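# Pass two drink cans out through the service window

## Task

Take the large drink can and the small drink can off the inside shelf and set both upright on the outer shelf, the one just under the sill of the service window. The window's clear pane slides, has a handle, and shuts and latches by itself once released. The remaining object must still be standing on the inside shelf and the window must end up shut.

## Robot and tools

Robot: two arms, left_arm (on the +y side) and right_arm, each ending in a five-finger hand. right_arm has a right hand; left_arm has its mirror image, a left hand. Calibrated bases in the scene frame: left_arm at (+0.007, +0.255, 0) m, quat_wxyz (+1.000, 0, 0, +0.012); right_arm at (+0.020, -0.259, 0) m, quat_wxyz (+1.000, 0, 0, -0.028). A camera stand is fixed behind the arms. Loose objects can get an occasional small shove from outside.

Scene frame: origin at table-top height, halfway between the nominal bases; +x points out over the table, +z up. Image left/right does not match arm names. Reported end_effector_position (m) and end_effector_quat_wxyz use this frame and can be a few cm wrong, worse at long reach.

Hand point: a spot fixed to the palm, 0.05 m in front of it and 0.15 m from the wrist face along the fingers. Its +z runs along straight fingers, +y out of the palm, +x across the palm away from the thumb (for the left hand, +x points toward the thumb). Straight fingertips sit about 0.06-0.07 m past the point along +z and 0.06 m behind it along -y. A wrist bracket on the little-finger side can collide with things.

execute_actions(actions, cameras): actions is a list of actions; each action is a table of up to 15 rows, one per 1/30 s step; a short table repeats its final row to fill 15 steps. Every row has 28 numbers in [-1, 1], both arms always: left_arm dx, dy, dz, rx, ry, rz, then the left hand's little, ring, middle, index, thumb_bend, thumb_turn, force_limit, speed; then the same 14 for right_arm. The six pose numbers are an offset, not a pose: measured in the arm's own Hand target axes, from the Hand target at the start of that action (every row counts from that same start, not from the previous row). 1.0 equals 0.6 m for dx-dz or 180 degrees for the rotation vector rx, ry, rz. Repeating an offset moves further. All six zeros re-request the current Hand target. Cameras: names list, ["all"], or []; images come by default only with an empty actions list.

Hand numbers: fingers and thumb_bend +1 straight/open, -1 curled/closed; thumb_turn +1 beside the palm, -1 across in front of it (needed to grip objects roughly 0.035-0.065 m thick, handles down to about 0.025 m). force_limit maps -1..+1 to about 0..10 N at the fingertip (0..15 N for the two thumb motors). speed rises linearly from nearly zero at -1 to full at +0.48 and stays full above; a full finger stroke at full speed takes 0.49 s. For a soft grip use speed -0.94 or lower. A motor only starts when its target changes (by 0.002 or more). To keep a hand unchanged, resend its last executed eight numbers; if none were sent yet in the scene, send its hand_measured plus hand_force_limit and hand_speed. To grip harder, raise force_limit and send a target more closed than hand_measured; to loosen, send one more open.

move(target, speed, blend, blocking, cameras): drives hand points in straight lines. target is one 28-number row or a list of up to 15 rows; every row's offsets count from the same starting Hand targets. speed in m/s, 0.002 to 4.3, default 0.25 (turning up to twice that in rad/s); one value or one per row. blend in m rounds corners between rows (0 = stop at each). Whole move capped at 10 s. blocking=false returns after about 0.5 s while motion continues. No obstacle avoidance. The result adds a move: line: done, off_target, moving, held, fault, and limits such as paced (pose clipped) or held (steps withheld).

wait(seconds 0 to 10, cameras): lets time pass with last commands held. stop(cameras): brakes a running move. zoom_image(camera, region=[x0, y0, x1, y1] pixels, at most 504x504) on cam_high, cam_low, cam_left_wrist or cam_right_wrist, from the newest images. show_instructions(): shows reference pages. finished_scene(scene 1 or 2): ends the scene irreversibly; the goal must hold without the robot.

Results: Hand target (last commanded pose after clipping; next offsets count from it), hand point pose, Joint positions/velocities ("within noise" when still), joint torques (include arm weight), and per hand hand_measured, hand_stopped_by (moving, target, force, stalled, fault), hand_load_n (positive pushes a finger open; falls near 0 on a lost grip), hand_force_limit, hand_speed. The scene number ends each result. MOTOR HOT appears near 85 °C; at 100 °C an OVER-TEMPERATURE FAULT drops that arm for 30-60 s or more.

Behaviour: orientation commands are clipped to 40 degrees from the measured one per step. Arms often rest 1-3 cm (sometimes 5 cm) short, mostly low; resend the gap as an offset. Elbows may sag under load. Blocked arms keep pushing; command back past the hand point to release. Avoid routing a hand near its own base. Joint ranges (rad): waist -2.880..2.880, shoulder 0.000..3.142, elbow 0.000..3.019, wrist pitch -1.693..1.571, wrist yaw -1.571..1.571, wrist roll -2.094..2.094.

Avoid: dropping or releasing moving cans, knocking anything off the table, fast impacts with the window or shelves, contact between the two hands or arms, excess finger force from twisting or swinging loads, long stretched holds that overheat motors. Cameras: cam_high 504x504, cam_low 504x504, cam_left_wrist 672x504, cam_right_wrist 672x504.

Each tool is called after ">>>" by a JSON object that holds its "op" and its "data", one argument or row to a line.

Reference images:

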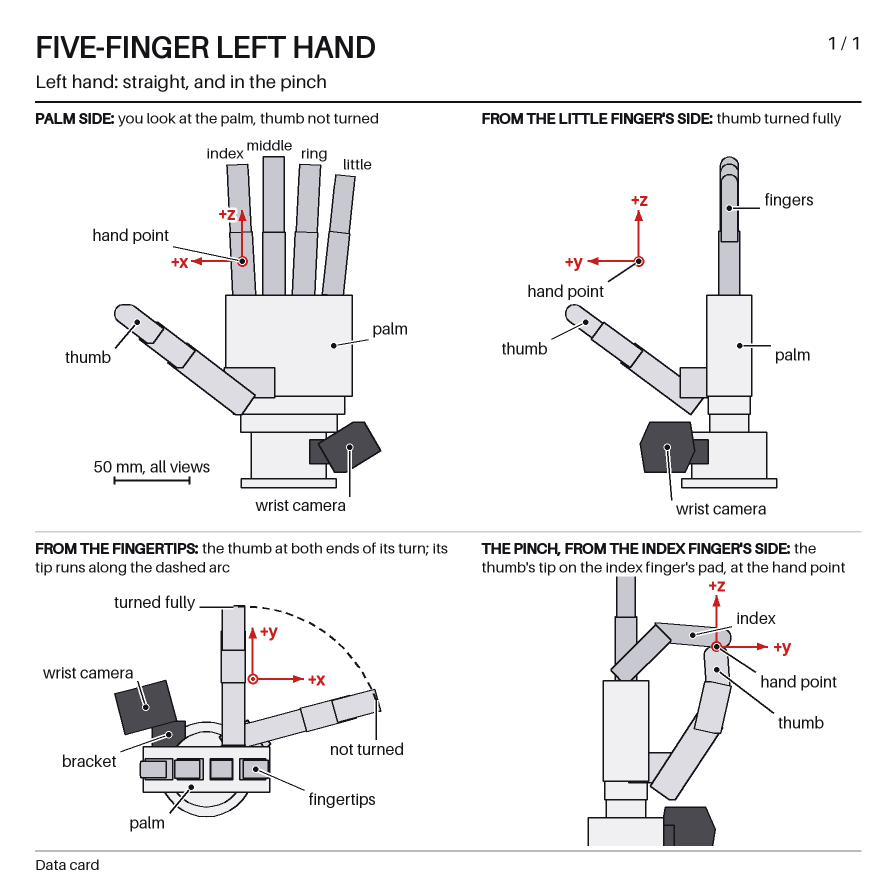

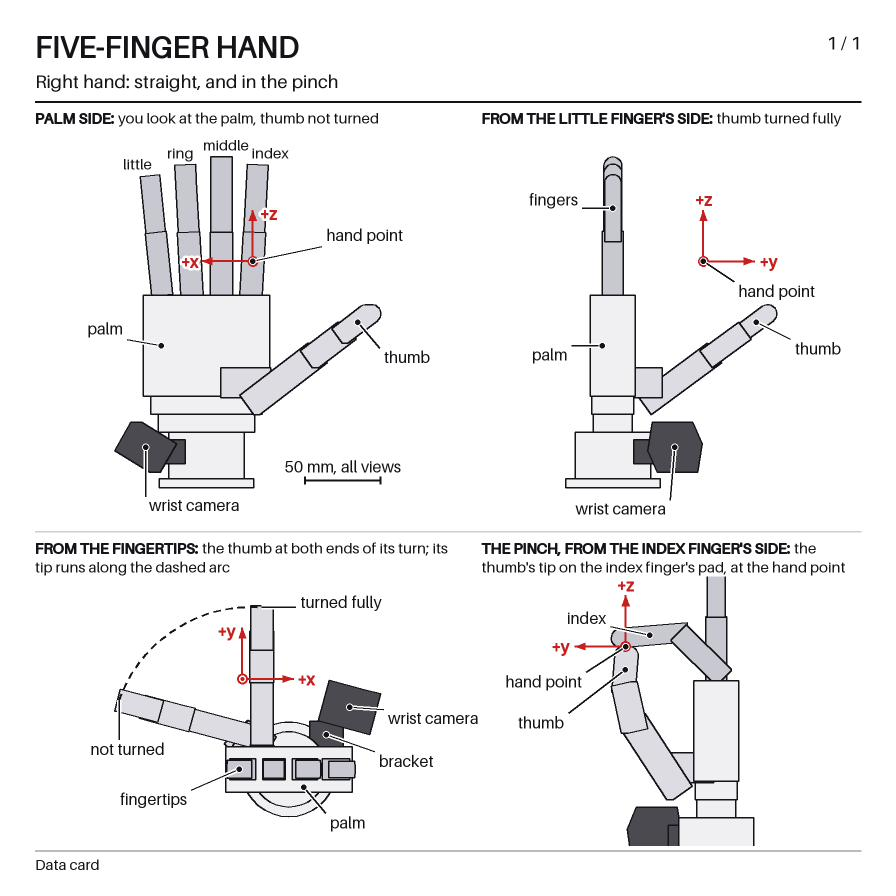

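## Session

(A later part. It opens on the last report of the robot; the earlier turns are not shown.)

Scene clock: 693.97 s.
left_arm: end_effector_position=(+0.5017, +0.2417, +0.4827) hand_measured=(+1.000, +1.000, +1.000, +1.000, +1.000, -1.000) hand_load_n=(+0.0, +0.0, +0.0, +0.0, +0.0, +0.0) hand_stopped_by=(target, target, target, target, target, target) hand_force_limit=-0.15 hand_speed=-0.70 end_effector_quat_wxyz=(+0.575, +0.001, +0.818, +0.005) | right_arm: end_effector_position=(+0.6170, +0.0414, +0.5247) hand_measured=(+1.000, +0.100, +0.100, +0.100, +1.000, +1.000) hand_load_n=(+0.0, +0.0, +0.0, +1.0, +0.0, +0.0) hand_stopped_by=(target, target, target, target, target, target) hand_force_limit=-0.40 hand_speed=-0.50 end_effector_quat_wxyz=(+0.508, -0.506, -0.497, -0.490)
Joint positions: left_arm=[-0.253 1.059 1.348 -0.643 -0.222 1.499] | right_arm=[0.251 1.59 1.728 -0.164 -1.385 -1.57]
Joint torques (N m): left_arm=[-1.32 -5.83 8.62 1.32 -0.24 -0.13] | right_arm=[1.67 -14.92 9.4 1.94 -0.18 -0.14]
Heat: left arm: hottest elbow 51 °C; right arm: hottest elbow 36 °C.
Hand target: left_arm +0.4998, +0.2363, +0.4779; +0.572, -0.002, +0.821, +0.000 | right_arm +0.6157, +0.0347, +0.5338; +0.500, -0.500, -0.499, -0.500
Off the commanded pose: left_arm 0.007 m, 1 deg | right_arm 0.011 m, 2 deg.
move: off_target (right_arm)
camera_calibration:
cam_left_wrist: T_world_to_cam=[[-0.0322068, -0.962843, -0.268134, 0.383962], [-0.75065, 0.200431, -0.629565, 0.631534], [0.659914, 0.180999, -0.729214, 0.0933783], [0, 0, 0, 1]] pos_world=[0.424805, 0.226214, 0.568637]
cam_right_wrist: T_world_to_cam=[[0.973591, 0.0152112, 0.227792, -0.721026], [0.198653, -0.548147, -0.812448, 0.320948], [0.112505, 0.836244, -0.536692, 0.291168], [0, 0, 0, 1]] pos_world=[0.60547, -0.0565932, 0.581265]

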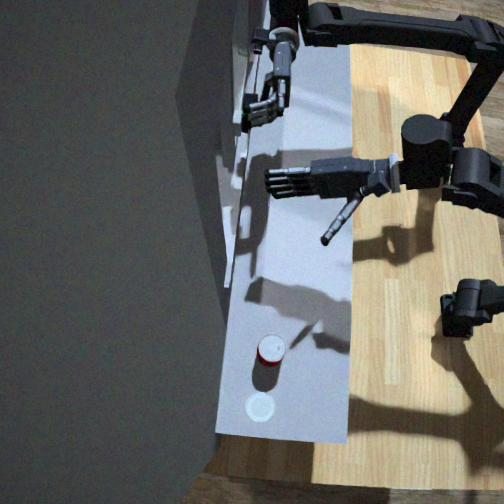

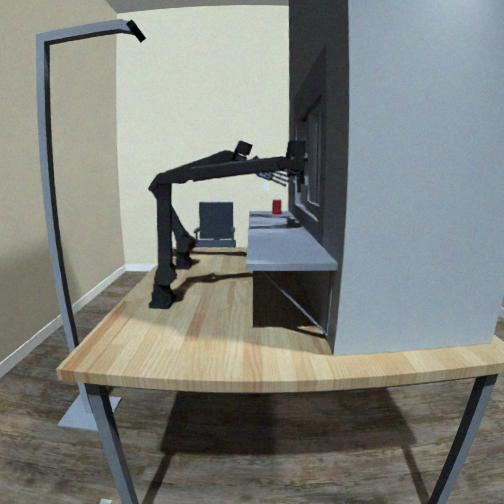

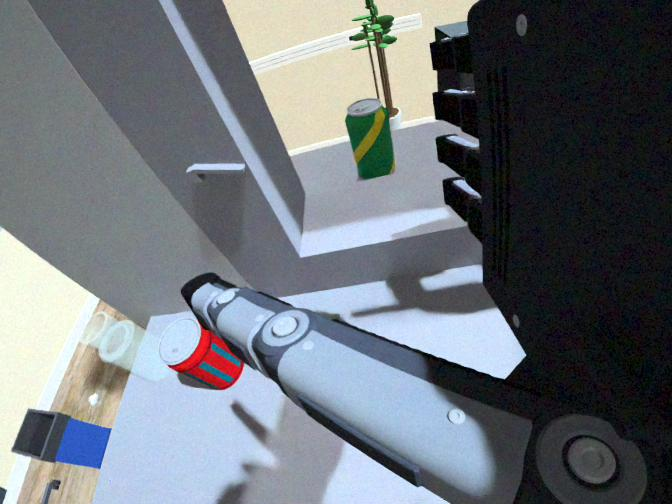

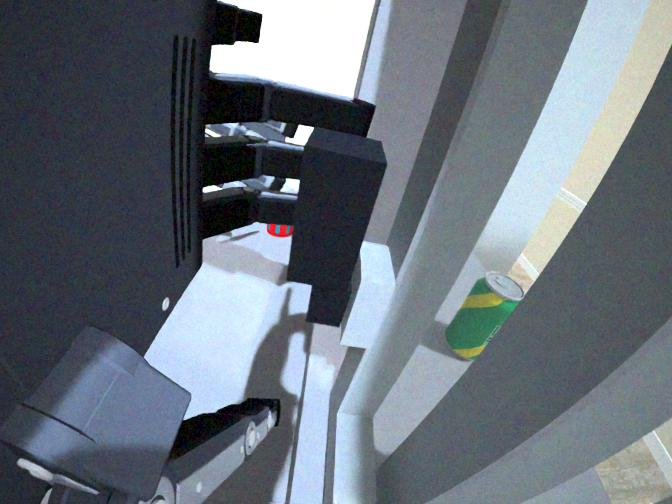

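>>> {"op": "move", "data": {
  "target": [
    [0.093,0.322,-0.085,0,0.025,0,1,1,1,1,1,-1,-0.15,-0.7,0,0,0,0,0,0,1,0.1,0.1,0.1,1,1,-0.4,-0.5],
    [0.206,0.322,-0.043,0,0.025,0,1,1,1,1,1,-1,-0.15,-0.7,0,0,0,0,0,0,1,0.1,0.1,0.1,1,1,-0.4,-0.5]
  ],
  "cameras": ["cam_left_wrist","cam_high"],
  "speed": [0.2,0.1],
  "blend": 0.02
}}

>>> {"op": "zoom_image", "data": {
  "camera": "cam_high",
  "region": [200, 270, 400, 470]
}}

Scene clock: 710.03 s.
left_arm: end_effector_position=(+0.4347, +0.4247, +0.3638) hand_measured=(+1.000, +1.000, +1.000, +1.000, +1.000, -1.000) hand_load_n=(+0.0, +0.0, +0.0, +0.0, +0.0, +0.5) hand_stopped_by=(target, target, target, target, target, target) hand_force_limit=-0.15 hand_speed=-0.70 end_effector_quat_wxyz=(+0.529, -0.007, +0.849, -0.010) | right_arm: end_effector_position=(+0.6170, +0.0414, +0.5247) hand_measured=(+1.000, +0.100, +0.100, +0.100, +1.000, +1.000) hand_load_n=(+0.0, +0.0, +0.0, +1.0, +0.0, +0.0) hand_stopped_by=(target, target, target, target, target, target) hand_force_limit=-0.40 hand_speed=-0.50 end_effector_quat_wxyz=(+0.508, -0.506, -0.497, -0.490)
Joint positions: left_arm=[0.374 0.915 1.024 -0.6 0.366 1.732] | right_arm=[0.251 1.59 1.728 -0.164 -1.385 -1.57]
Joint torques (N m): left_arm=[0.79 -5.13 8.84 2.1 0.29 0.14] | right_arm=[1.61 -14.86 9.39 1.95 -0.19 -0.15]
Heat: left arm: hottest elbow 48 °C; right arm: hottest elbow 36 °C.
Hand target: left_arm +0.4323, +0.4290, +0.3704; +0.539, -0.002, +0.842, -0.001 | right_arm +0.6157, +0.0347, +0.5338; +0.500, -0.500, -0.499, -0.500
Off the commanded pose: left_arm 0.008 m, 2 deg | right_arm 0.011 m, 2 deg.
move: off_target (right_arm)
camera_calibration:
cam_left_wrist: T_world_to_cam=[[-0.0643606, -0.971182, -0.229483, 0.529572], [-0.815191, 0.183807, -0.549253, 0.475625], [0.575606, 0.151722, -0.803529, 0.0937687], [0, 0, 0, 1]] pos_world=[0.367835, 0.412661, 0.458112]
Images, in order (width x height): cam_high 504x504, cam_left_wrist 672x504.

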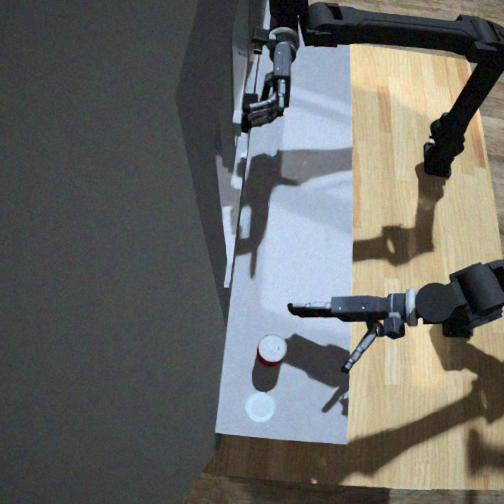

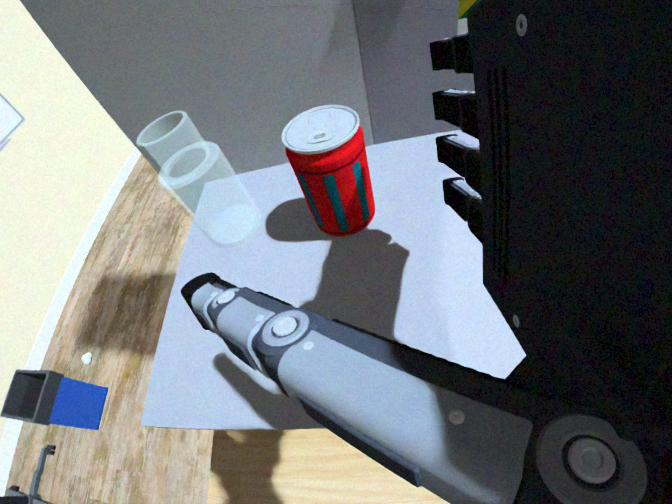

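Scaled by 2.520 from the camera's 504x504 image, which has a finer 720x720 frame.

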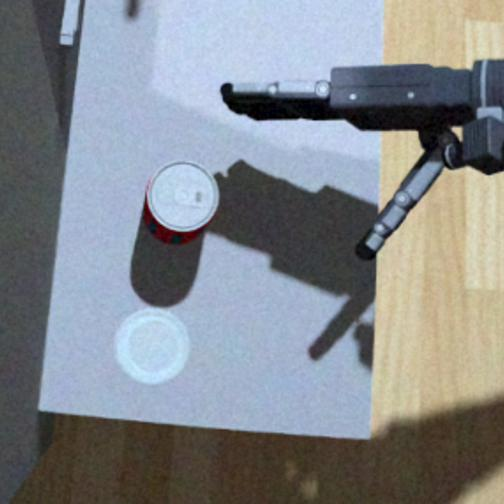

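>>> {"op": "zoom_image", "data": {
  "camera": "cam_left_wrist",
  "region": [110, 80, 410, 270]
}}

Scaled by 1.680 from the camera's 672x504 image, which has a finer 960x720 frame.

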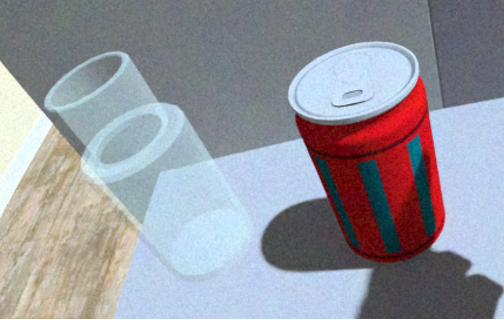

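>>> {"op": "move", "data": {
  "target": [-0.016,0.008,0.154,0,0,0,1,1,1,1,1,-1,-0.15,-0.7,0,0,0,0,0,0,1,0.1,0.1,0.1,1,1,-0.4,-0.5],
  "cameras": ["cam_left_wrist","cam_high"],
  "speed": 0.08
}}

>>> {"op": "zoom_image", "data": {
  "camera": "cam_high",
  "region": [200, 270, 400, 470]
}}

Scene clock: 728.23 s.
left_arm: end_effector_position=(+0.5041, +0.4346, +0.3146) hand_measured=(+1.000, +1.000, +1.000, +1.000, +1.000, -1.000) hand_load_n=(+0.0, +0.0, +0.0, +0.0, +0.0, +0.5) hand_stopped_by=(target, target, target, target, target, target) hand_force_limit=-0.15 hand_speed=-0.70 end_effector_quat_wxyz=(+0.520, -0.003, +0.854, -0.002) | right_arm: end_effector_position=(+0.6170, +0.0414, +0.5247) hand_measured=(+1.000, +0.100, +0.100, +0.100, +1.000, +1.000) hand_load_n=(+0.0, +0.0, +0.0, +1.0, +0.0, +0.0) hand_stopped_by=(target, target, target, target, target, target) hand_force_limit=-0.40 hand_speed=-0.50 end_effector_quat_wxyz=(+0.508, -0.506, -0.497, -0.490)
Joint positions: left_arm=[0.316 1.109 1.024 -0.416 0.301 1.725] | right_arm=[0.251 1.59 1.728 -0.164 -1.385 -1.57]
Joint torques (N m): left_arm=[-0.85 -5.07 13.16 1.96 -0.03 -0.13] | right_arm=[1.67 -14.68 9.42 1.92 -0.19 -0.16]
Heat: left arm: hottest elbow 48 °C; right arm: hottest elbow 36 °C.
Hand target: left_arm +0.5202, +0.4340, +0.3403; +0.539, -0.002, +0.842, -0.001 | right_arm +0.6157, +0.0347, +0.5338; +0.500, -0.500, -0.499, -0.500
Off the commanded pose: left_arm 0.030 m, 3 deg | right_arm 0.011 m, 2 deg.
move: off_target (left_arm, right_arm)
camera_calibration:
cam_left_wrist: T_world_to_cam=[[-0.0679271, -0.966806, -0.246317, 0.537582], [-0.826645, 0.192772, -0.528675, 0.498794], [0.558609, 0.167705, -0.8123, 0.0172584], [0, 0, 0, 1]] pos_world=[0.439201, 0.42069, 0.410134]
Images, in order (width x height): cam_high 504x504, cam_left_wrist 672x504.

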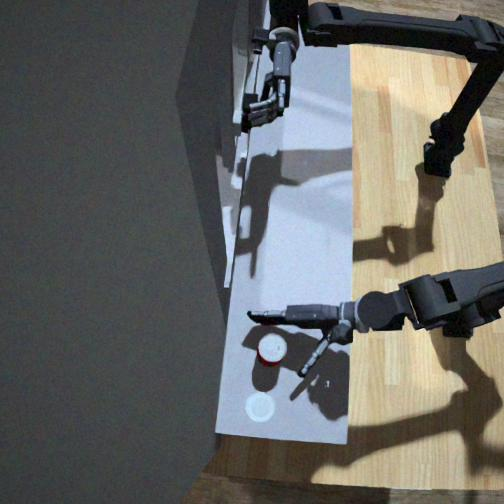

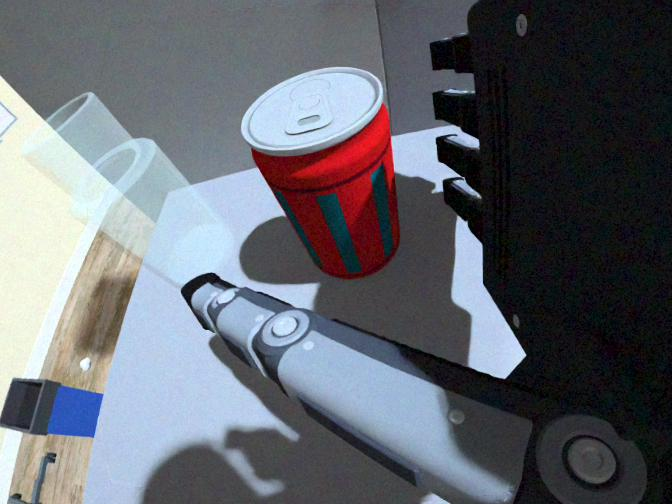

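Scaled by 2.520 from the camera's 504x504 image, which has a finer 720x720 frame.

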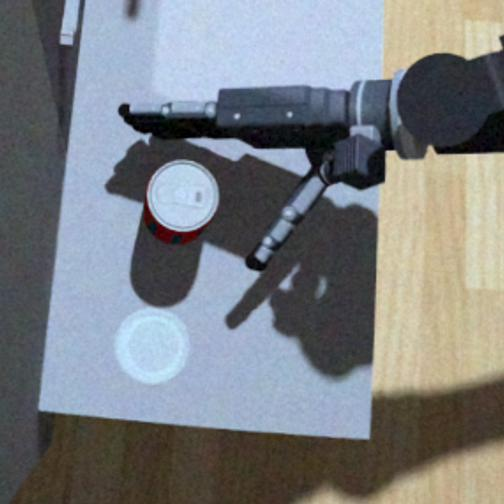

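>>> {"op": "move", "data": {
  "target": [
    [-0.035,-0.005,-0.01,0,0,0,1,1,1,1,1,-1,-0.15,-0.7,0,0,0,0,0,0,1,0.1,0.1,0.1,1,1,-0.4,-0.5],
    [-0.045,-0.005,0.030,0,0,0,1,1,1,1,1,-1,-0.15,-0.7,0,0,0,0,0,0,1,0.1,0.1,0.1,1,1,-0.4,-0.5]
  ],
  "cameras": ["cam_left_wrist","cam_high"],
  "speed": 0.08
}}

Scene clock: 739.00 s.
left_arm: end_effector_position=(+0.5271, +0.4309, +0.3167) hand_measured=(+1.000, +1.000, +1.000, +1.000, +1.000, -1.000) hand_load_n=(+0.0, +0.0, +0.0, +0.0, +0.0, +0.5) hand_stopped_by=(target, target, target, target, target, target) hand_force_limit=-0.15 hand_speed=-0.70 end_effector_quat_wxyz=(+0.509, -0.005, +0.861, -0.005) | right_arm: end_effector_position=(+0.6170, +0.0414, +0.5247) hand_measured=(+1.000, +0.100, +0.100, +0.100, +1.000, +1.000) hand_load_n=(+0.0, +0.0, +0.0, +1.0, +0.0, +0.0) hand_stopped_by=(target, target, target, target, target, target) hand_force_limit=-0.40 hand_speed=-0.50 end_effector_quat_wxyz=(+0.508, -0.506, -0.497, -0.490)
Joint positions: left_arm=[0.286 1.175 1.093 -0.443 0.275 1.712] | right_arm=[0.251 1.59 1.728 -0.164 -1.385 -1.57]
Joint torques (N m): left_arm=[-1.08 -7.06 14.67 1.96 -0.04 -0.12] | right_arm=[1.67 -14.68 9.4 1.95 -0.18 -0.15]
Heat: left arm: hottest elbow 51 °C; right arm: hottest elbow 36 °C.
Hand target: left_arm +0.5480, +0.4311, +0.3573; +0.539, -0.002, +0.842, -0.001 | right_arm +0.6157, +0.0347, +0.5338; +0.500, -0.500, -0.499, -0.500
Off the commanded pose: left_arm 0.046 m, 4 deg | right_arm 0.011 m, 2 deg.
move: off_target (left_arm, right_arm)
camera_calibration:
cam_left_wrist: T_world_to_cam=[[-0.0740025, -0.968436, -0.238022, 0.537407], [-0.839733, 0.189257, -0.508949, 0.521814], [0.537933, 0.162212, -0.827234, 0.0247105], [0, 0, 0, 1]] pos_world=[0.464661, 0.417679, 0.413933]
Images, in order (width x height): cam_high 504x504, cam_left_wrist 672x504.

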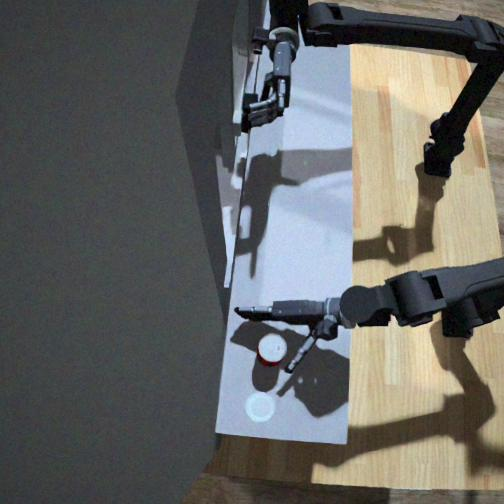

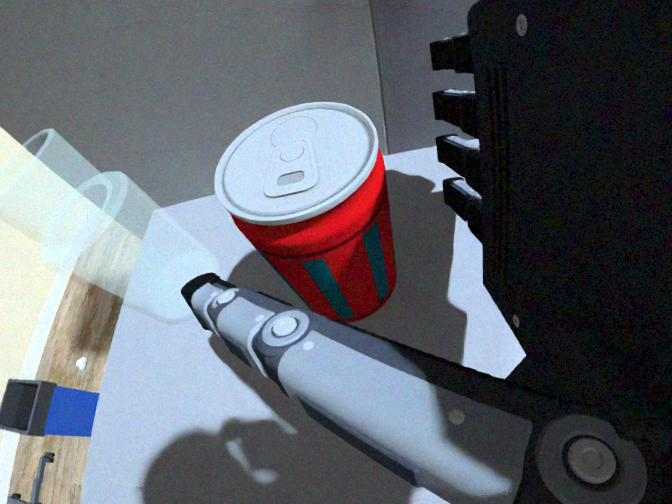

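>>> {"op": "move", "data": {
  "target": [-0.030,0,-0.010,0,-0.02,0,1,1,1,1,1,-1,-0.15,-0.7,0,0,0,0,0,0,1,0.1,0.1,0.1,1,1,-0.4,-0.5],
  "cameras": ["cam_left_wrist","cam_high"],
  "speed": 0.08
}}

>>> {"op": "zoom_image", "data": {
  "camera": "cam_high",
  "region": [200, 270, 400, 470]
}}

Scene clock: 747.37 s.
left_arm: end_effector_position=(+0.5336, +0.4319, +0.3265) hand_measured=(+1.000, +1.000, +1.000, +1.000, +1.000, -1.000) hand_load_n=(+0.0, +0.0, +0.0, +0.0, +0.0, +0.0) hand_stopped_by=(target, target, target, target, target, target) hand_force_limit=-0.15 hand_speed=-0.70 end_effector_quat_wxyz=(+0.528, -0.007, +0.849, -0.004) | right_arm: end_effector_position=(+0.6170, +0.0414, +0.5247) hand_measured=(+1.000, +0.100, +0.100, +0.100, +1.000, +1.000) hand_load_n=(+0.0, +0.0, +0.0, +1.0, +0.0, +0.0) hand_stopped_by=(target, target, target, target, target, target) hand_force_limit=-0.40 hand_speed=-0.50 end_effector_quat_wxyz=(+0.508, -0.506, -0.497, -0.490)
Joint positions: left_arm=[0.286 1.175 1.093 -0.397 0.278 1.696] | right_arm=[0.251 1.59 1.728 -0.164 -1.385 -1.57]
Joint torques (N m): left_arm=[-0.5 -8.29 14.39 2.13 0.24 -0.13] | right_arm=[1.55 -14.68 9.43 1.95 -0.18 -0.15]
Heat: left arm: hottest elbow 54 °C; right arm: hottest elbow 36 °C.
Hand target: left_arm +0.5501, +0.4312, +0.3761; +0.565, -0.002, +0.825, +0.000 | right_arm +0.6157, +0.0347, +0.5338; +0.500, -0.500, -0.499, -0.500
Off the commanded pose: left_arm 0.052 m, 5 deg | right_arm 0.011 m, 2 deg.
move: off_target (left_arm, right_arm)
camera_calibration:
cam_left_wrist: T_world_to_cam=[[-0.0596154, -0.968967, -0.239894, 0.534406], [-0.817238, 0.185376, -0.545672, 0.533764], [0.573209, 0.16352, -0.802928, 0.00182105], [0, 0, 0, 1]] pos_world=[0.467027, 0.418577, 0.420923]
Images, in order (width x height): cam_high 504x504, cam_left_wrist 672x504.

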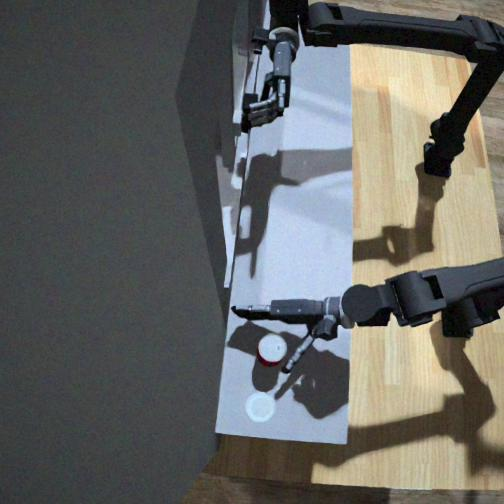

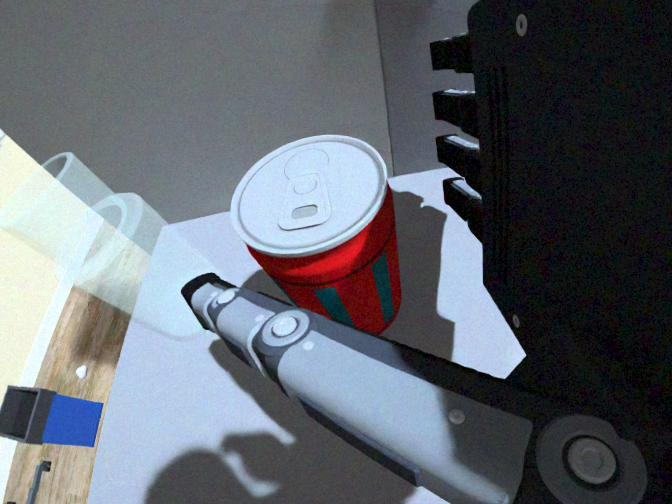

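Scaled by 2.520 from the camera's 504x504 image, which has a finer 720x720 frame.

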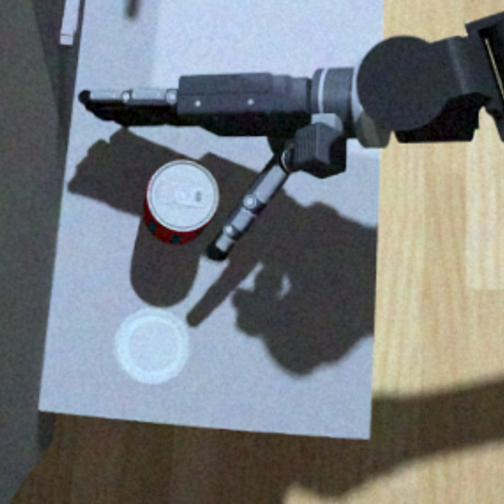

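>>> {"op": "execute_actions", "data": {
  "actions": [
    [[0,0,0,0,0,0,1,1,-0.5,-0.5,0.1,-1,-0.5,-0.85,0,0,0,0,0,0,1,0.1,0.1,0.1,1,1,-0.4,-0.5]],
    [[0,0,0,0,0,0,1,1,-0.5,-0.5,0.1,-1,-0.5,-0.85,0,0,0,0,0,0,1,0.1,0.1,0.1,1,1,-0.4,-0.5]],
    [[0,0,0,0,0,0,1,1,-0.5,-0.5,0.1,-1,-0.5,-0.85,0,0,0,0,0,0,1,0.1,0.1,0.1,1,1,-0.4,-0.5]]
  ],
  "cameras": ["cam_left_wrist","cam_high"]
}}

>>> {"op": "zoom_image", "data": {
  "camera": "cam_high",
  "region": [200, 290, 340, 430]
}}

Scene clock: 758.17 s.
left_arm: end_effector_position=(+0.5339, +0.4316, +0.3267) hand_measured=(+1.000, +1.000, +0.056, +0.210, +0.394, -1.000) hand_load_n=(+0.0, +0.0, +1.0, +1.0, +3.5, +1.0) hand_stopped_by=(target, target, force, force, force, target) hand_force_limit=-0.50 hand_speed=-0.85 end_effector_quat_wxyz=(+0.529, -0.007, +0.849, -0.006) | right_arm: end_effector_position=(+0.6170, +0.0414, +0.5247) hand_measured=(+1.000, +0.100, +0.100, +0.100, +1.000, +1.000) hand_load_n=(+0.0, +0.0, +0.0, +1.0, +0.0, +0.0) hand_stopped_by=(target, target, target, target, target, target) hand_force_limit=-0.40 hand_speed=-0.50 end_effector_quat_wxyz=(+0.508, -0.506, -0.497, -0.490)
Joint positions: left_arm=[0.286 1.175 1.093 -0.395 0.28 1.693] | right_arm=[0.251 1.59 1.728 -0.164 -1.385 -1.57]
Joint torques (N m): left_arm=[-0.85 -8.47 14.39 2.1 0.17 -0.11] | right_arm=[1.49 -14.86 9.42 1.94 -0.18 -0.14]
Heat: left arm: hottest elbow 57 °C; right arm: hottest elbow 36 °C.
Hand target: left_arm +0.5500, +0.4314, +0.3762; +0.565, -0.002, +0.825, +0.000 | right_arm +0.6157, +0.0347, +0.5338; +0.500, -0.500, -0.499, -0.500
Off the commanded pose: left_arm 0.052 m, 5 deg | right_arm 0.011 m, 2 deg.
camera_calibration:
cam_left_wrist: T_world_to_cam=[[-0.0590738, -0.969746, -0.236862, 0.533221], [-0.816374, 0.183484, -0.547602, 0.53502], [0.574495, 0.161019, -0.802514, 0.00217004], [0, 0, 0, 1]] pos_world=[0.467029, 0.418572, 0.421019]
Images, in order (width x height): cam_high 504x504, cam_left_wrist 672x504.

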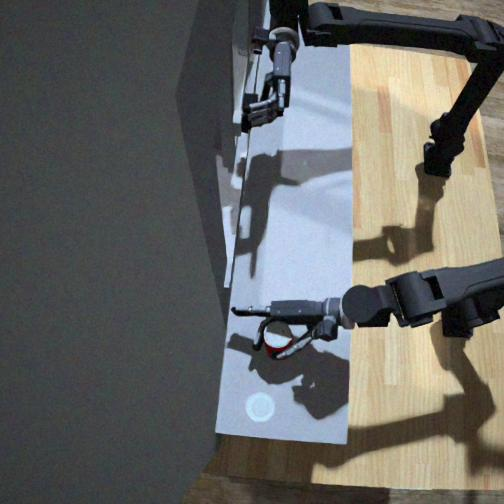

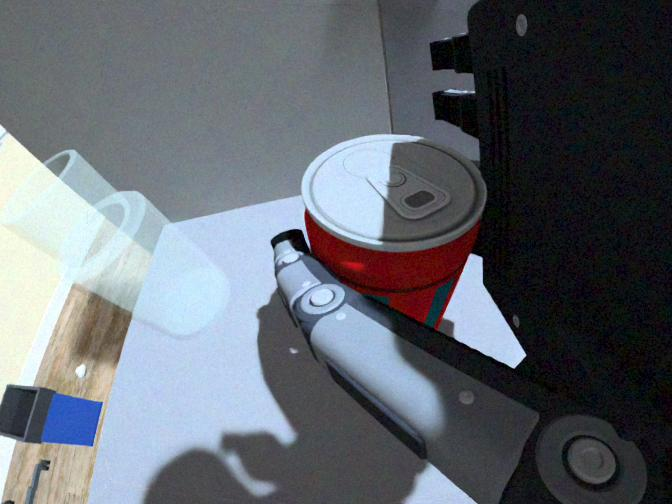

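Scaled by 3.600 from the camera's 504x504 image, which has a finer 720x720 frame.

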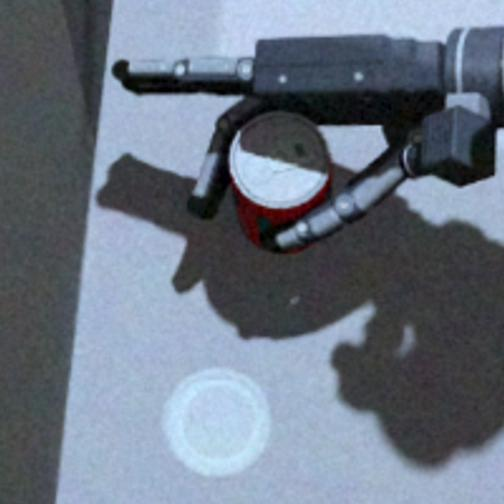

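>>> {"op": "execute_actions", "data": {
  "actions": [
    [[0,0,0,0,0,0,1,1,-0.7,-0.7,-0.1,-1,-0.2,-0.85,0,0,0,0,0,0,1,0.1,0.1,0.1,1,1,-0.4,-0.5]]
  ]
}}

>>> {"op": "move", "data": {
  "target": [
    [-0.184,0,-0.125,0,0,0,1,1,-0.7,-0.7,-0.1,-1,-0.2,-0.85,0,0,-0.1,0,0,0,1,0.1,0.1,0.1,1,1,-0.4,-0.5],
    [-0.175,-0.433,-0.121,0.0777,0,0.0301,1,1,-0.7,-0.7,-0.1,-1,-0.2,-0.85,0,0,-0.1,0,0,0,1,0.1,0.1,0.1,1,1,-0.4,-0.5]
  ],
  "cameras": ["all"],
  "speed": 0.12,
  "blend": 0.02
}}

Scene clock: 771.67 s.
left_arm: end_effector_position=(+0.5342, +0.4317, +0.3272) hand_measured=(+1.000, +1.000, +0.016, -0.066, +0.384, -1.000) hand_load_n=(+0.0, +0.0, +0.0, +4.0, +4.5, +0.0) hand_stopped_by=(target, target, force, force, force, target) hand_force_limit=-0.20 hand_speed=-0.85 end_effector_quat_wxyz=(+0.530, -0.008, +0.848, -0.006) | right_arm: end_effector_position=(+0.6170, +0.0414, +0.5247) hand_measured=(+1.000, +0.100, +0.100, +0.100, +1.000, +1.000) hand_load_n=(+0.0, +0.0, +0.0, +1.0, +0.0, +0.0) hand_stopped_by=(target, target, target, target, target, target) hand_force_limit=-0.40 hand_speed=-0.50 end_effector_quat_wxyz=(+0.508, -0.506, -0.497, -0.490)
Joint positions: left_arm=[0.286 1.175 1.093 -0.393 0.28 1.692] | right_arm=[0.251 1.59 1.728 -0.164 -1.385 -1.57]
Joint torques (N m): left_arm=[-0.79 -8.53 14.46 1.96 0.15 -0.08] | right_arm=[1.61 -14.74 9.39 1.94 -0.19 -0.15]
Heat: left arm: hottest elbow 60 °C; right arm: hottest elbow 36 °C.
Hand target: left_arm +0.5500, +0.4314, +0.3762; +0.565, -0.002, +0.825, +0.000 | right_arm +0.6157, +0.0347, +0.5338; +0.500, -0.500, -0.499, -0.500
Off the commanded pose: left_arm 0.051 m, 5 deg | right_arm 0.011 m, 2 deg.

Scene clock: 775.53 s.
left_arm: end_effector_position=(+0.5155, +0.1772, +0.4556) hand_measured=(+1.000, +1.000, +0.016, -0.066, +0.384, -1.000) hand_load_n=(+0.0, +0.0, +0.0, +4.5, +5.0, +0.0) hand_stopped_by=(target, target, force, force, force, target) hand_force_limit=-0.20 hand_speed=-0.85 end_effector_quat_wxyz=(+0.523, +0.111, +0.842, -0.066) | right_arm: end_effector_position=(+0.6162, -0.0154, +0.5255) hand_measured=(+1.000, +0.100, +0.100, +0.100, +1.000, +1.000) hand_load_n=(+0.0, +0.0, +0.0, +1.5, +0.0, +0.0) hand_stopped_by=(target, target, target, target, target, target) hand_force_limit=-0.40 hand_speed=-0.50 end_effector_quat_wxyz=(+0.511, -0.504, -0.497, -0.488)
Joint positions: left_arm=[-0.299 1.116 1.385 -0.729 -0.015 1.569] | right_arm=[0.147 1.571 1.706 -0.164 -1.497 -1.57]
Joint torques (N m): left_arm=[-0.73 -6.89 13.85 2.36 -0.23 -0.05] | right_arm=[0.97 -14.51 9.2 1.7 -0.11 -0.23]
Heat: left arm: hottest elbow 61 °C; right arm: hottest elbow 36 °C.
Hand target: left_arm +0.5209, +0.1715, +0.5010; +0.560, +0.106, +0.818, -0.074 | right_arm +0.6156, -0.0253, +0.5339; +0.500, -0.500, -0.499, -0.500
Off the commanded pose: left_arm 0.046 m, 5 deg | right_arm 0.013 m, 2 deg.
move: off_target (left_arm, right_arm)
camera_calibration:
cam_left_wrist: T_world_to_cam=[[-0.311676, -0.914296, -0.258691, 0.446241], [-0.737871, 0.404424, -0.540358, 0.554355], [0.598668, 0.0224643, -0.800682, 0.168424], [0, 0, 0, 1]] pos_world=[0.447295, 0.180018, 0.549843]
cam_right_wrist: T_world_to_cam=[[0.974027, 0.0227414, 0.225288, -0.718328], [0.201085, -0.544288, -0.814442, 0.290214], [0.1041, 0.83859, -0.534724, 0.343294], [0, 0, 0, 1]] pos_world=[0.605576, -0.113587, 0.58176]

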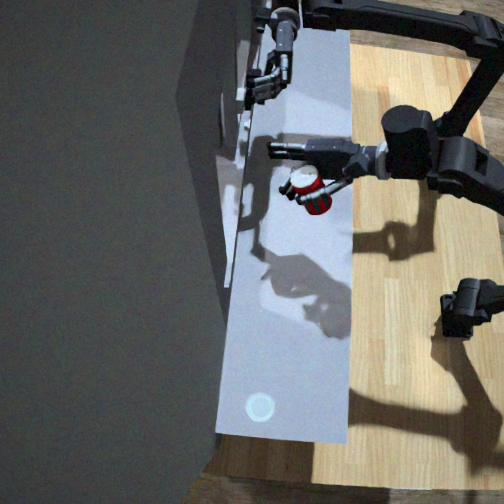

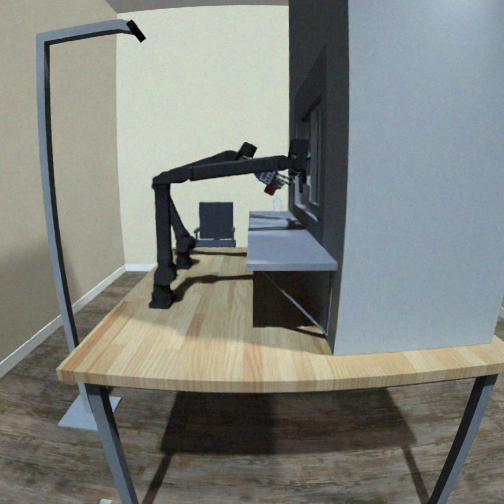

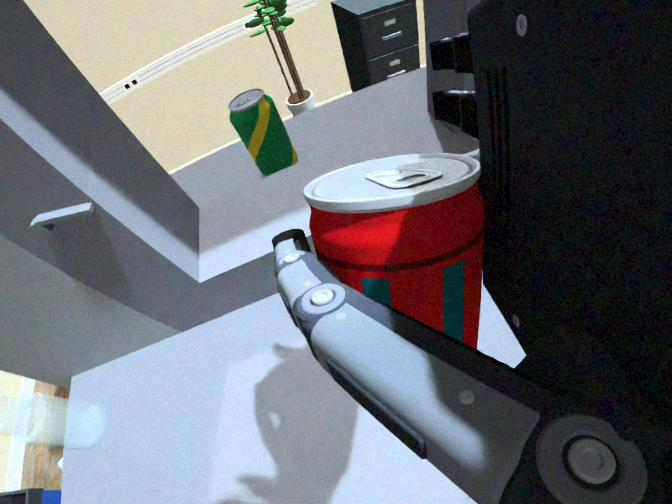

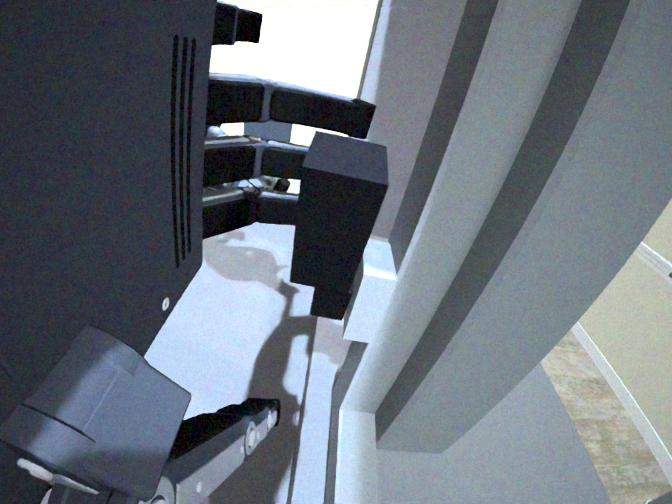

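>>> {"op": "move", "data": {
  "target": [
    [-0.063,0.002,0.029,0,0,0,1,1,-0.7,-0.7,-0.1,-1,-0.2,-0.85,0,0,0,0,0,0,1,0.1,0.1,0.1,1,1,-0.4,-0.5],
    [-0.200,0.027,0.246,0,-0.02,0,1,1,-0.7,-0.7,-0.1,-1,-0.2,-0.85,0,0,0,0,0,0,1,0.1,0.1,0.1,1,1,-0.4,-0.5],
    [-0.274,0.0635,0.503,0,-0.045,0,1,1,-0.7,-0.7,-0.1,-1,-0.2,-0.85,0,0,0,0,0,0,1,0.1,0.1,0.1,1,1,-0.4,-0.5]
  ],
  "cameras": ["all"],
  "speed": 0.12,
  "blend": 0.02
}}

Scene clock: 802.60 s.
left_arm: end_effector_position=(+0.8645, +0.1098, +0.4913) hand_measured=(+1.000, +1.000, +0.016, -0.066, +0.384, -1.000) hand_load_n=(+0.0, +0.0, +0.0, +4.0, +4.5, +0.5) hand_stopped_by=(target, target, force, force, force, target) hand_force_limit=-0.20 hand_speed=-0.85 end_effector_quat_wxyz=(+0.582, +0.103, +0.802, -0.084) | right_arm: end_effector_position=(+0.6162, -0.0162, +0.5247) hand_measured=(+1.000, +0.100, +0.100, +0.100, +1.000, +1.000) hand_load_n=(+0.0, +0.0, +0.0, +1.5, +0.0, +0.0) hand_stopped_by=(target, target, target, target, target, target) hand_force_limit=-0.40 hand_speed=-0.50 end_effector_quat_wxyz=(+0.511, -0.504, -0.497, -0.487)
Joint positions: left_arm=[-0.252 2.203 2.78 -0.891 0.042 1.569] | right_arm=[0.145 1.57 1.704 -0.164 -1.499 -1.57]
Joint torques (N m): left_arm=[1.14 -21.48 14.45 1.73 0.05 0.11] | right_arm=[1.2 -14.56 9.36 1.73 -0.08 -0.21]
Heat: left arm: hottest elbow 64 °C; right arm: hottest elbow 35 °C.
Hand target: left_arm +0.8599, +0.1211, +0.5455; +0.617, +0.101, +0.776, -0.082 | right_arm +0.6155, -0.0251, +0.5338; +0.500, -0.500, -0.500, -0.500
Off the commanded pose: left_arm 0.055 m, 5 deg | right_arm 0.013 m, 2 deg.
move: off_target (left_arm, right_arm)
camera_calibration:
cam_left_wrist: T_world_to_cam=[[-0.282489, -0.927096, -0.24636, 0.472761], [-0.653708, 0.374004, -0.657866, 0.846882], [0.702044, -0.0247921, -0.711702, -0.138385], [0, 0, 0, 1]] pos_world=[0.784316, 0.118127, 0.575115]
cam_right_wrist: T_world_to_cam=[[0.974386, 0.0223785, 0.223764, -0.717623], [0.199592, -0.544489, -0.814675, 0.290204], [0.103606, 0.838469, -0.535009, 0.344031], [0, 0, 0, 1]] pos_world=[0.605676, -0.114387, 0.581059]

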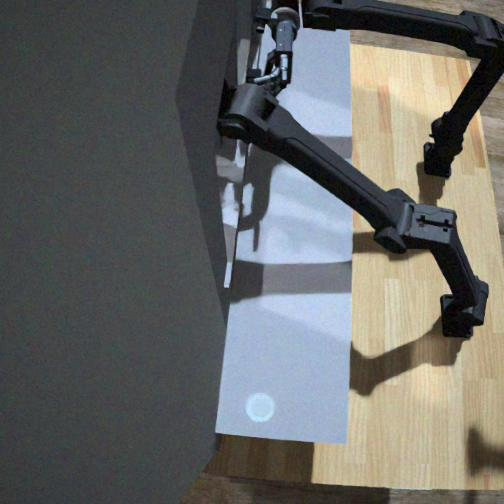

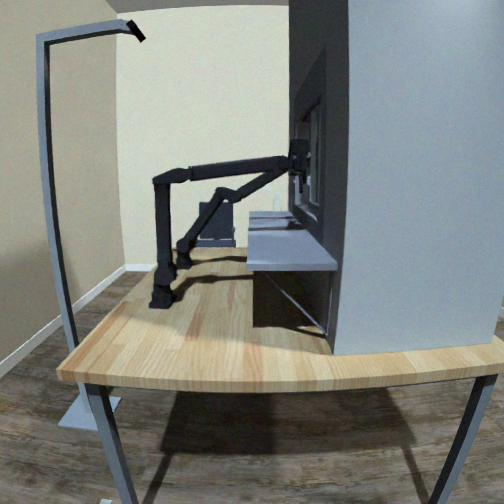

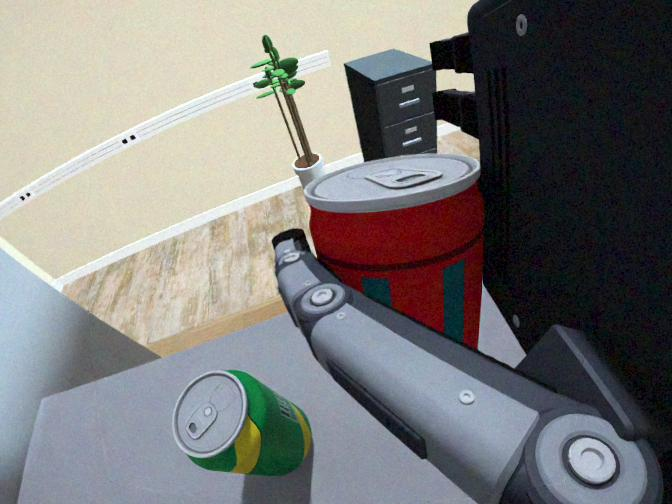

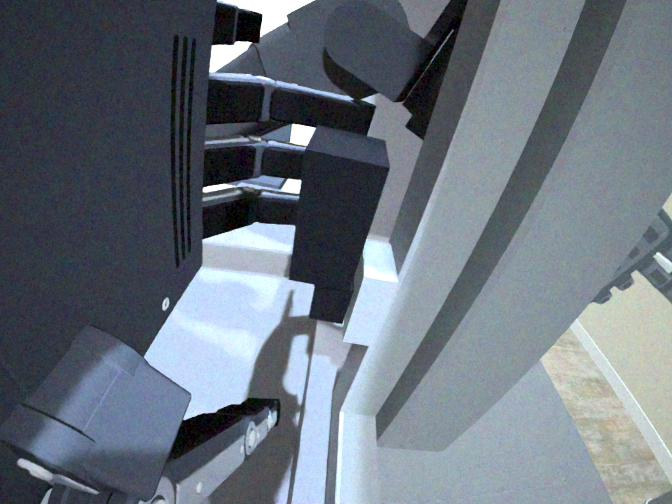

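>>> {"op": "move", "data": {
  "target": [0.195,0,0.045,0,0,0,1,1,-0.7,-0.7,-0.1,-1,-0.2,-0.85,0,0,0,0,0,0,1,0.1,0.1,0.1,1,1,-0.4,-0.5],
  "cameras": ["cam_left_wrist"],
  "speed": 0.1
}}

Scene clock: 808.70 s.
left_arm: end_effector_position=(+0.8566, +0.1116, +0.4369) hand_measured=(+1.000, +1.000, +0.016, -0.066, +0.384, -1.000) hand_load_n=(+0.0, +0.0, +0.0, +4.0, +4.0, +0.5) hand_stopped_by=(target, target, force, force, force, target) hand_force_limit=-0.20 hand_speed=-0.85 end_effector_quat_wxyz=(+0.618, +0.101, +0.775, -0.087) | right_arm: end_effector_position=(+0.6153, -0.0139, +0.5241) hand_measured=(+1.000, +0.100, +0.100, +0.100, +1.000, +1.000) hand_load_n=(+0.0, +0.5, +1.0, +0.0, +0.0, +0.0) hand_stopped_by=(target, target, target, target, target, target) hand_force_limit=-0.40 hand_speed=-0.50 end_effector_quat_wxyz=(+0.512, -0.503, -0.498, -0.486)
Joint positions: left_arm=[-0.252 1.958 2.146 -0.411 0.042 1.569] | right_arm=[0.149 1.57 1.703 -0.164 -1.499 -1.57]
Joint torques (N m): left_arm=[1.03 -19.6 7.32 2.44 0.06 0.06] | right_arm=[0.85 -14.51 9.42 1.73 -0.07 -0.21]
Heat: left arm: hottest elbow 65 °C; right arm: hottest elbow 36 °C.
Hand target: left_arm +0.8599, +0.1208, +0.4253; +0.617, +0.101, +0.776, -0.082 | right_arm +0.6155, -0.0251, +0.5339; +0.500, -0.500, -0.500, -0.500
Off the commanded pose: left_arm 0.015 m, 1 deg | right_arm 0.015 m, 2 deg.
move: off_target (left_arm, right_arm)
camera_calibration:
cam_left_wrist: T_world_to_cam=[[-0.26039, -0.93221, -0.251361, 0.442614], [-0.592429, 0.359836, -0.720796, 0.781765], [0.762381, -0.0387741, -0.645965, -0.250352], [0, 0, 0, 1]] pos_world=[0.769256, 0.121594, 0.51303]
Images, in order (width x height): cam_left_wrist 672x504.

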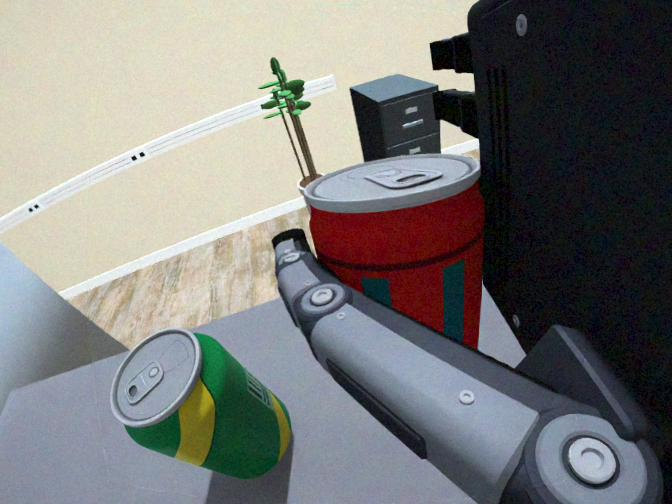

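>>> {"op": "execute_actions", "data": {
  "actions": [],
  "cameras": ["cam_high","cam_low","cam_right_wrist"]
}}

>>> {"op": "zoom_image", "data": {
  "camera": "cam_high",
  "region": [190, 20, 360, 200]
}}

>>> {"op": "zoom_image", "data": {
  "camera": "cam_low",
  "region": [200, 100, 350, 270]
}}

Scene clock: 816.17 s.
left_arm: end_effector_position=(+0.8566, +0.1116, +0.4368) hand_measured=(+1.000, +1.000, +0.016, -0.066, +0.384, -1.000) hand_load_n=(+0.0, +0.0, +0.0, +4.0, +4.5, +0.5) hand_stopped_by=(target, target, force, force, force, target) hand_force_limit=-0.20 hand_speed=-0.85 end_effector_quat_wxyz=(+0.618, +0.101, +0.775, -0.087) | right_arm: end_effector_position=(+0.6153, -0.0139, +0.5241) hand_measured=(+1.000, +0.100, +0.100, +0.100, +1.000, +1.000) hand_load_n=(+0.0, +0.5, +1.0, +0.0, +0.0, +0.0) hand_stopped_by=(target, target, target, target, target, target) hand_force_limit=-0.40 hand_speed=-0.50 end_effector_quat_wxyz=(+0.512, -0.503, -0.498, -0.486)
Joint positions: left_arm=[-0.252 1.958 2.146 -0.41 0.042 1.569] | right_arm=[0.149 1.57 1.703 -0.164 -1.499 -1.57]
Joint velocities: within noise
Joint torques (N m): left_arm=[0.85 -19.43 7.28 2.36 0.06 0.11] | right_arm=[0.85 -14.51 9.47 1.72 -0.07 -0.23]
Heat: left arm: hottest elbow 62 °C; right arm: hottest elbow 35 °C.
Hand target: left_arm +0.8599, +0.1208, +0.4251; +0.617, +0.101, +0.776, -0.082 | right_arm +0.6155, -0.0251, +0.5339; +0.500, -0.500, -0.500, -0.500
Off the commanded pose: left_arm 0.015 m, 1 deg | right_arm 0.015 m, 2 deg.
camera_calibration:
cam_right_wrist: T_world_to_cam=[[0.974543, 0.0261285, 0.222674, -0.716094], [0.200767, -0.543778, -0.814861, 0.29049], [0.0997938, 0.838822, -0.53518, 0.344359], [0, 0, 0, 1]] pos_world=[0.605179, -0.112184, 0.580459]
Images, in order (width x height): cam_high 504x504, cam_low 504x504, cam_right_wrist 672x504.

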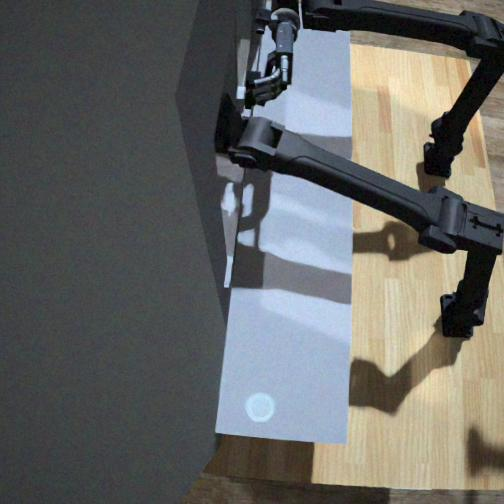

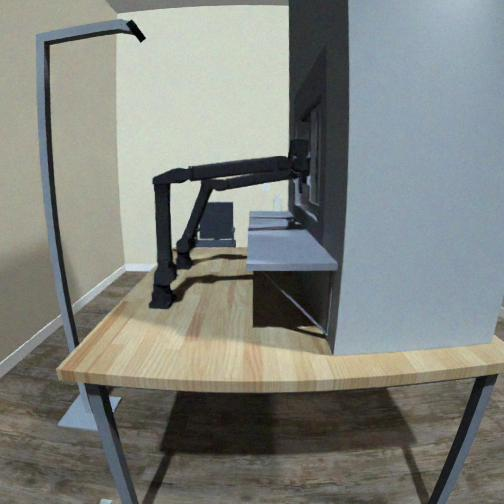

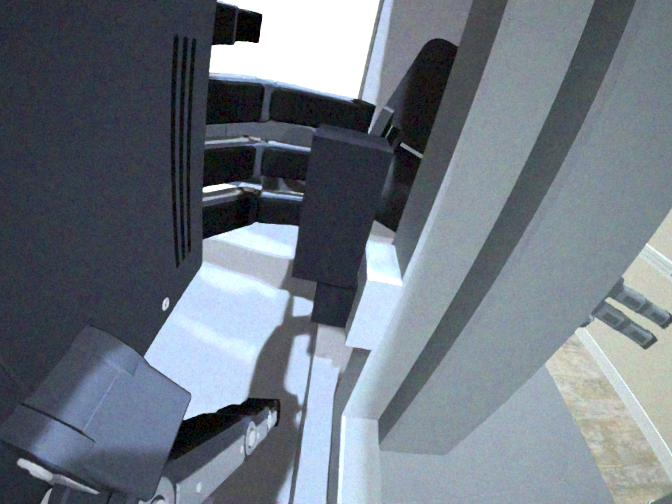

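Scaled by 2.800 from the camera's 504x504 image, which has a finer 720x720 frame.

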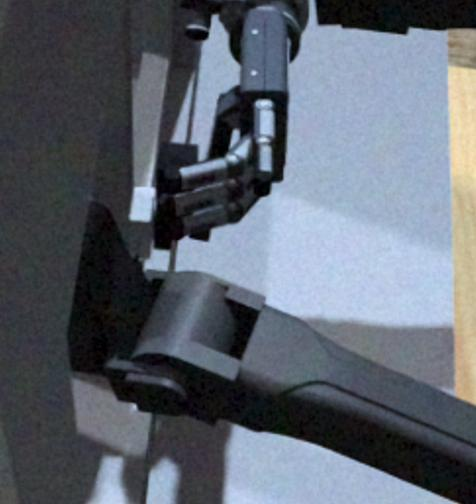

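Scaled by 2.965 from the camera's 504x504 image, which has a finer 720x720 frame.

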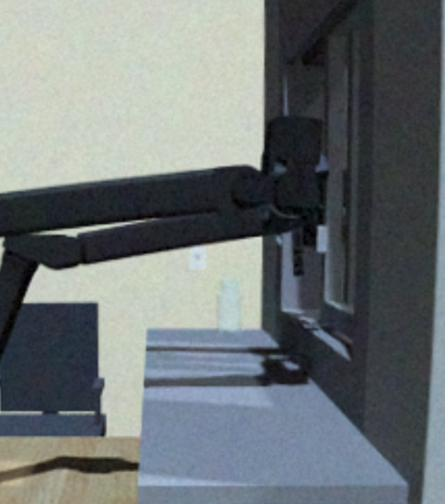

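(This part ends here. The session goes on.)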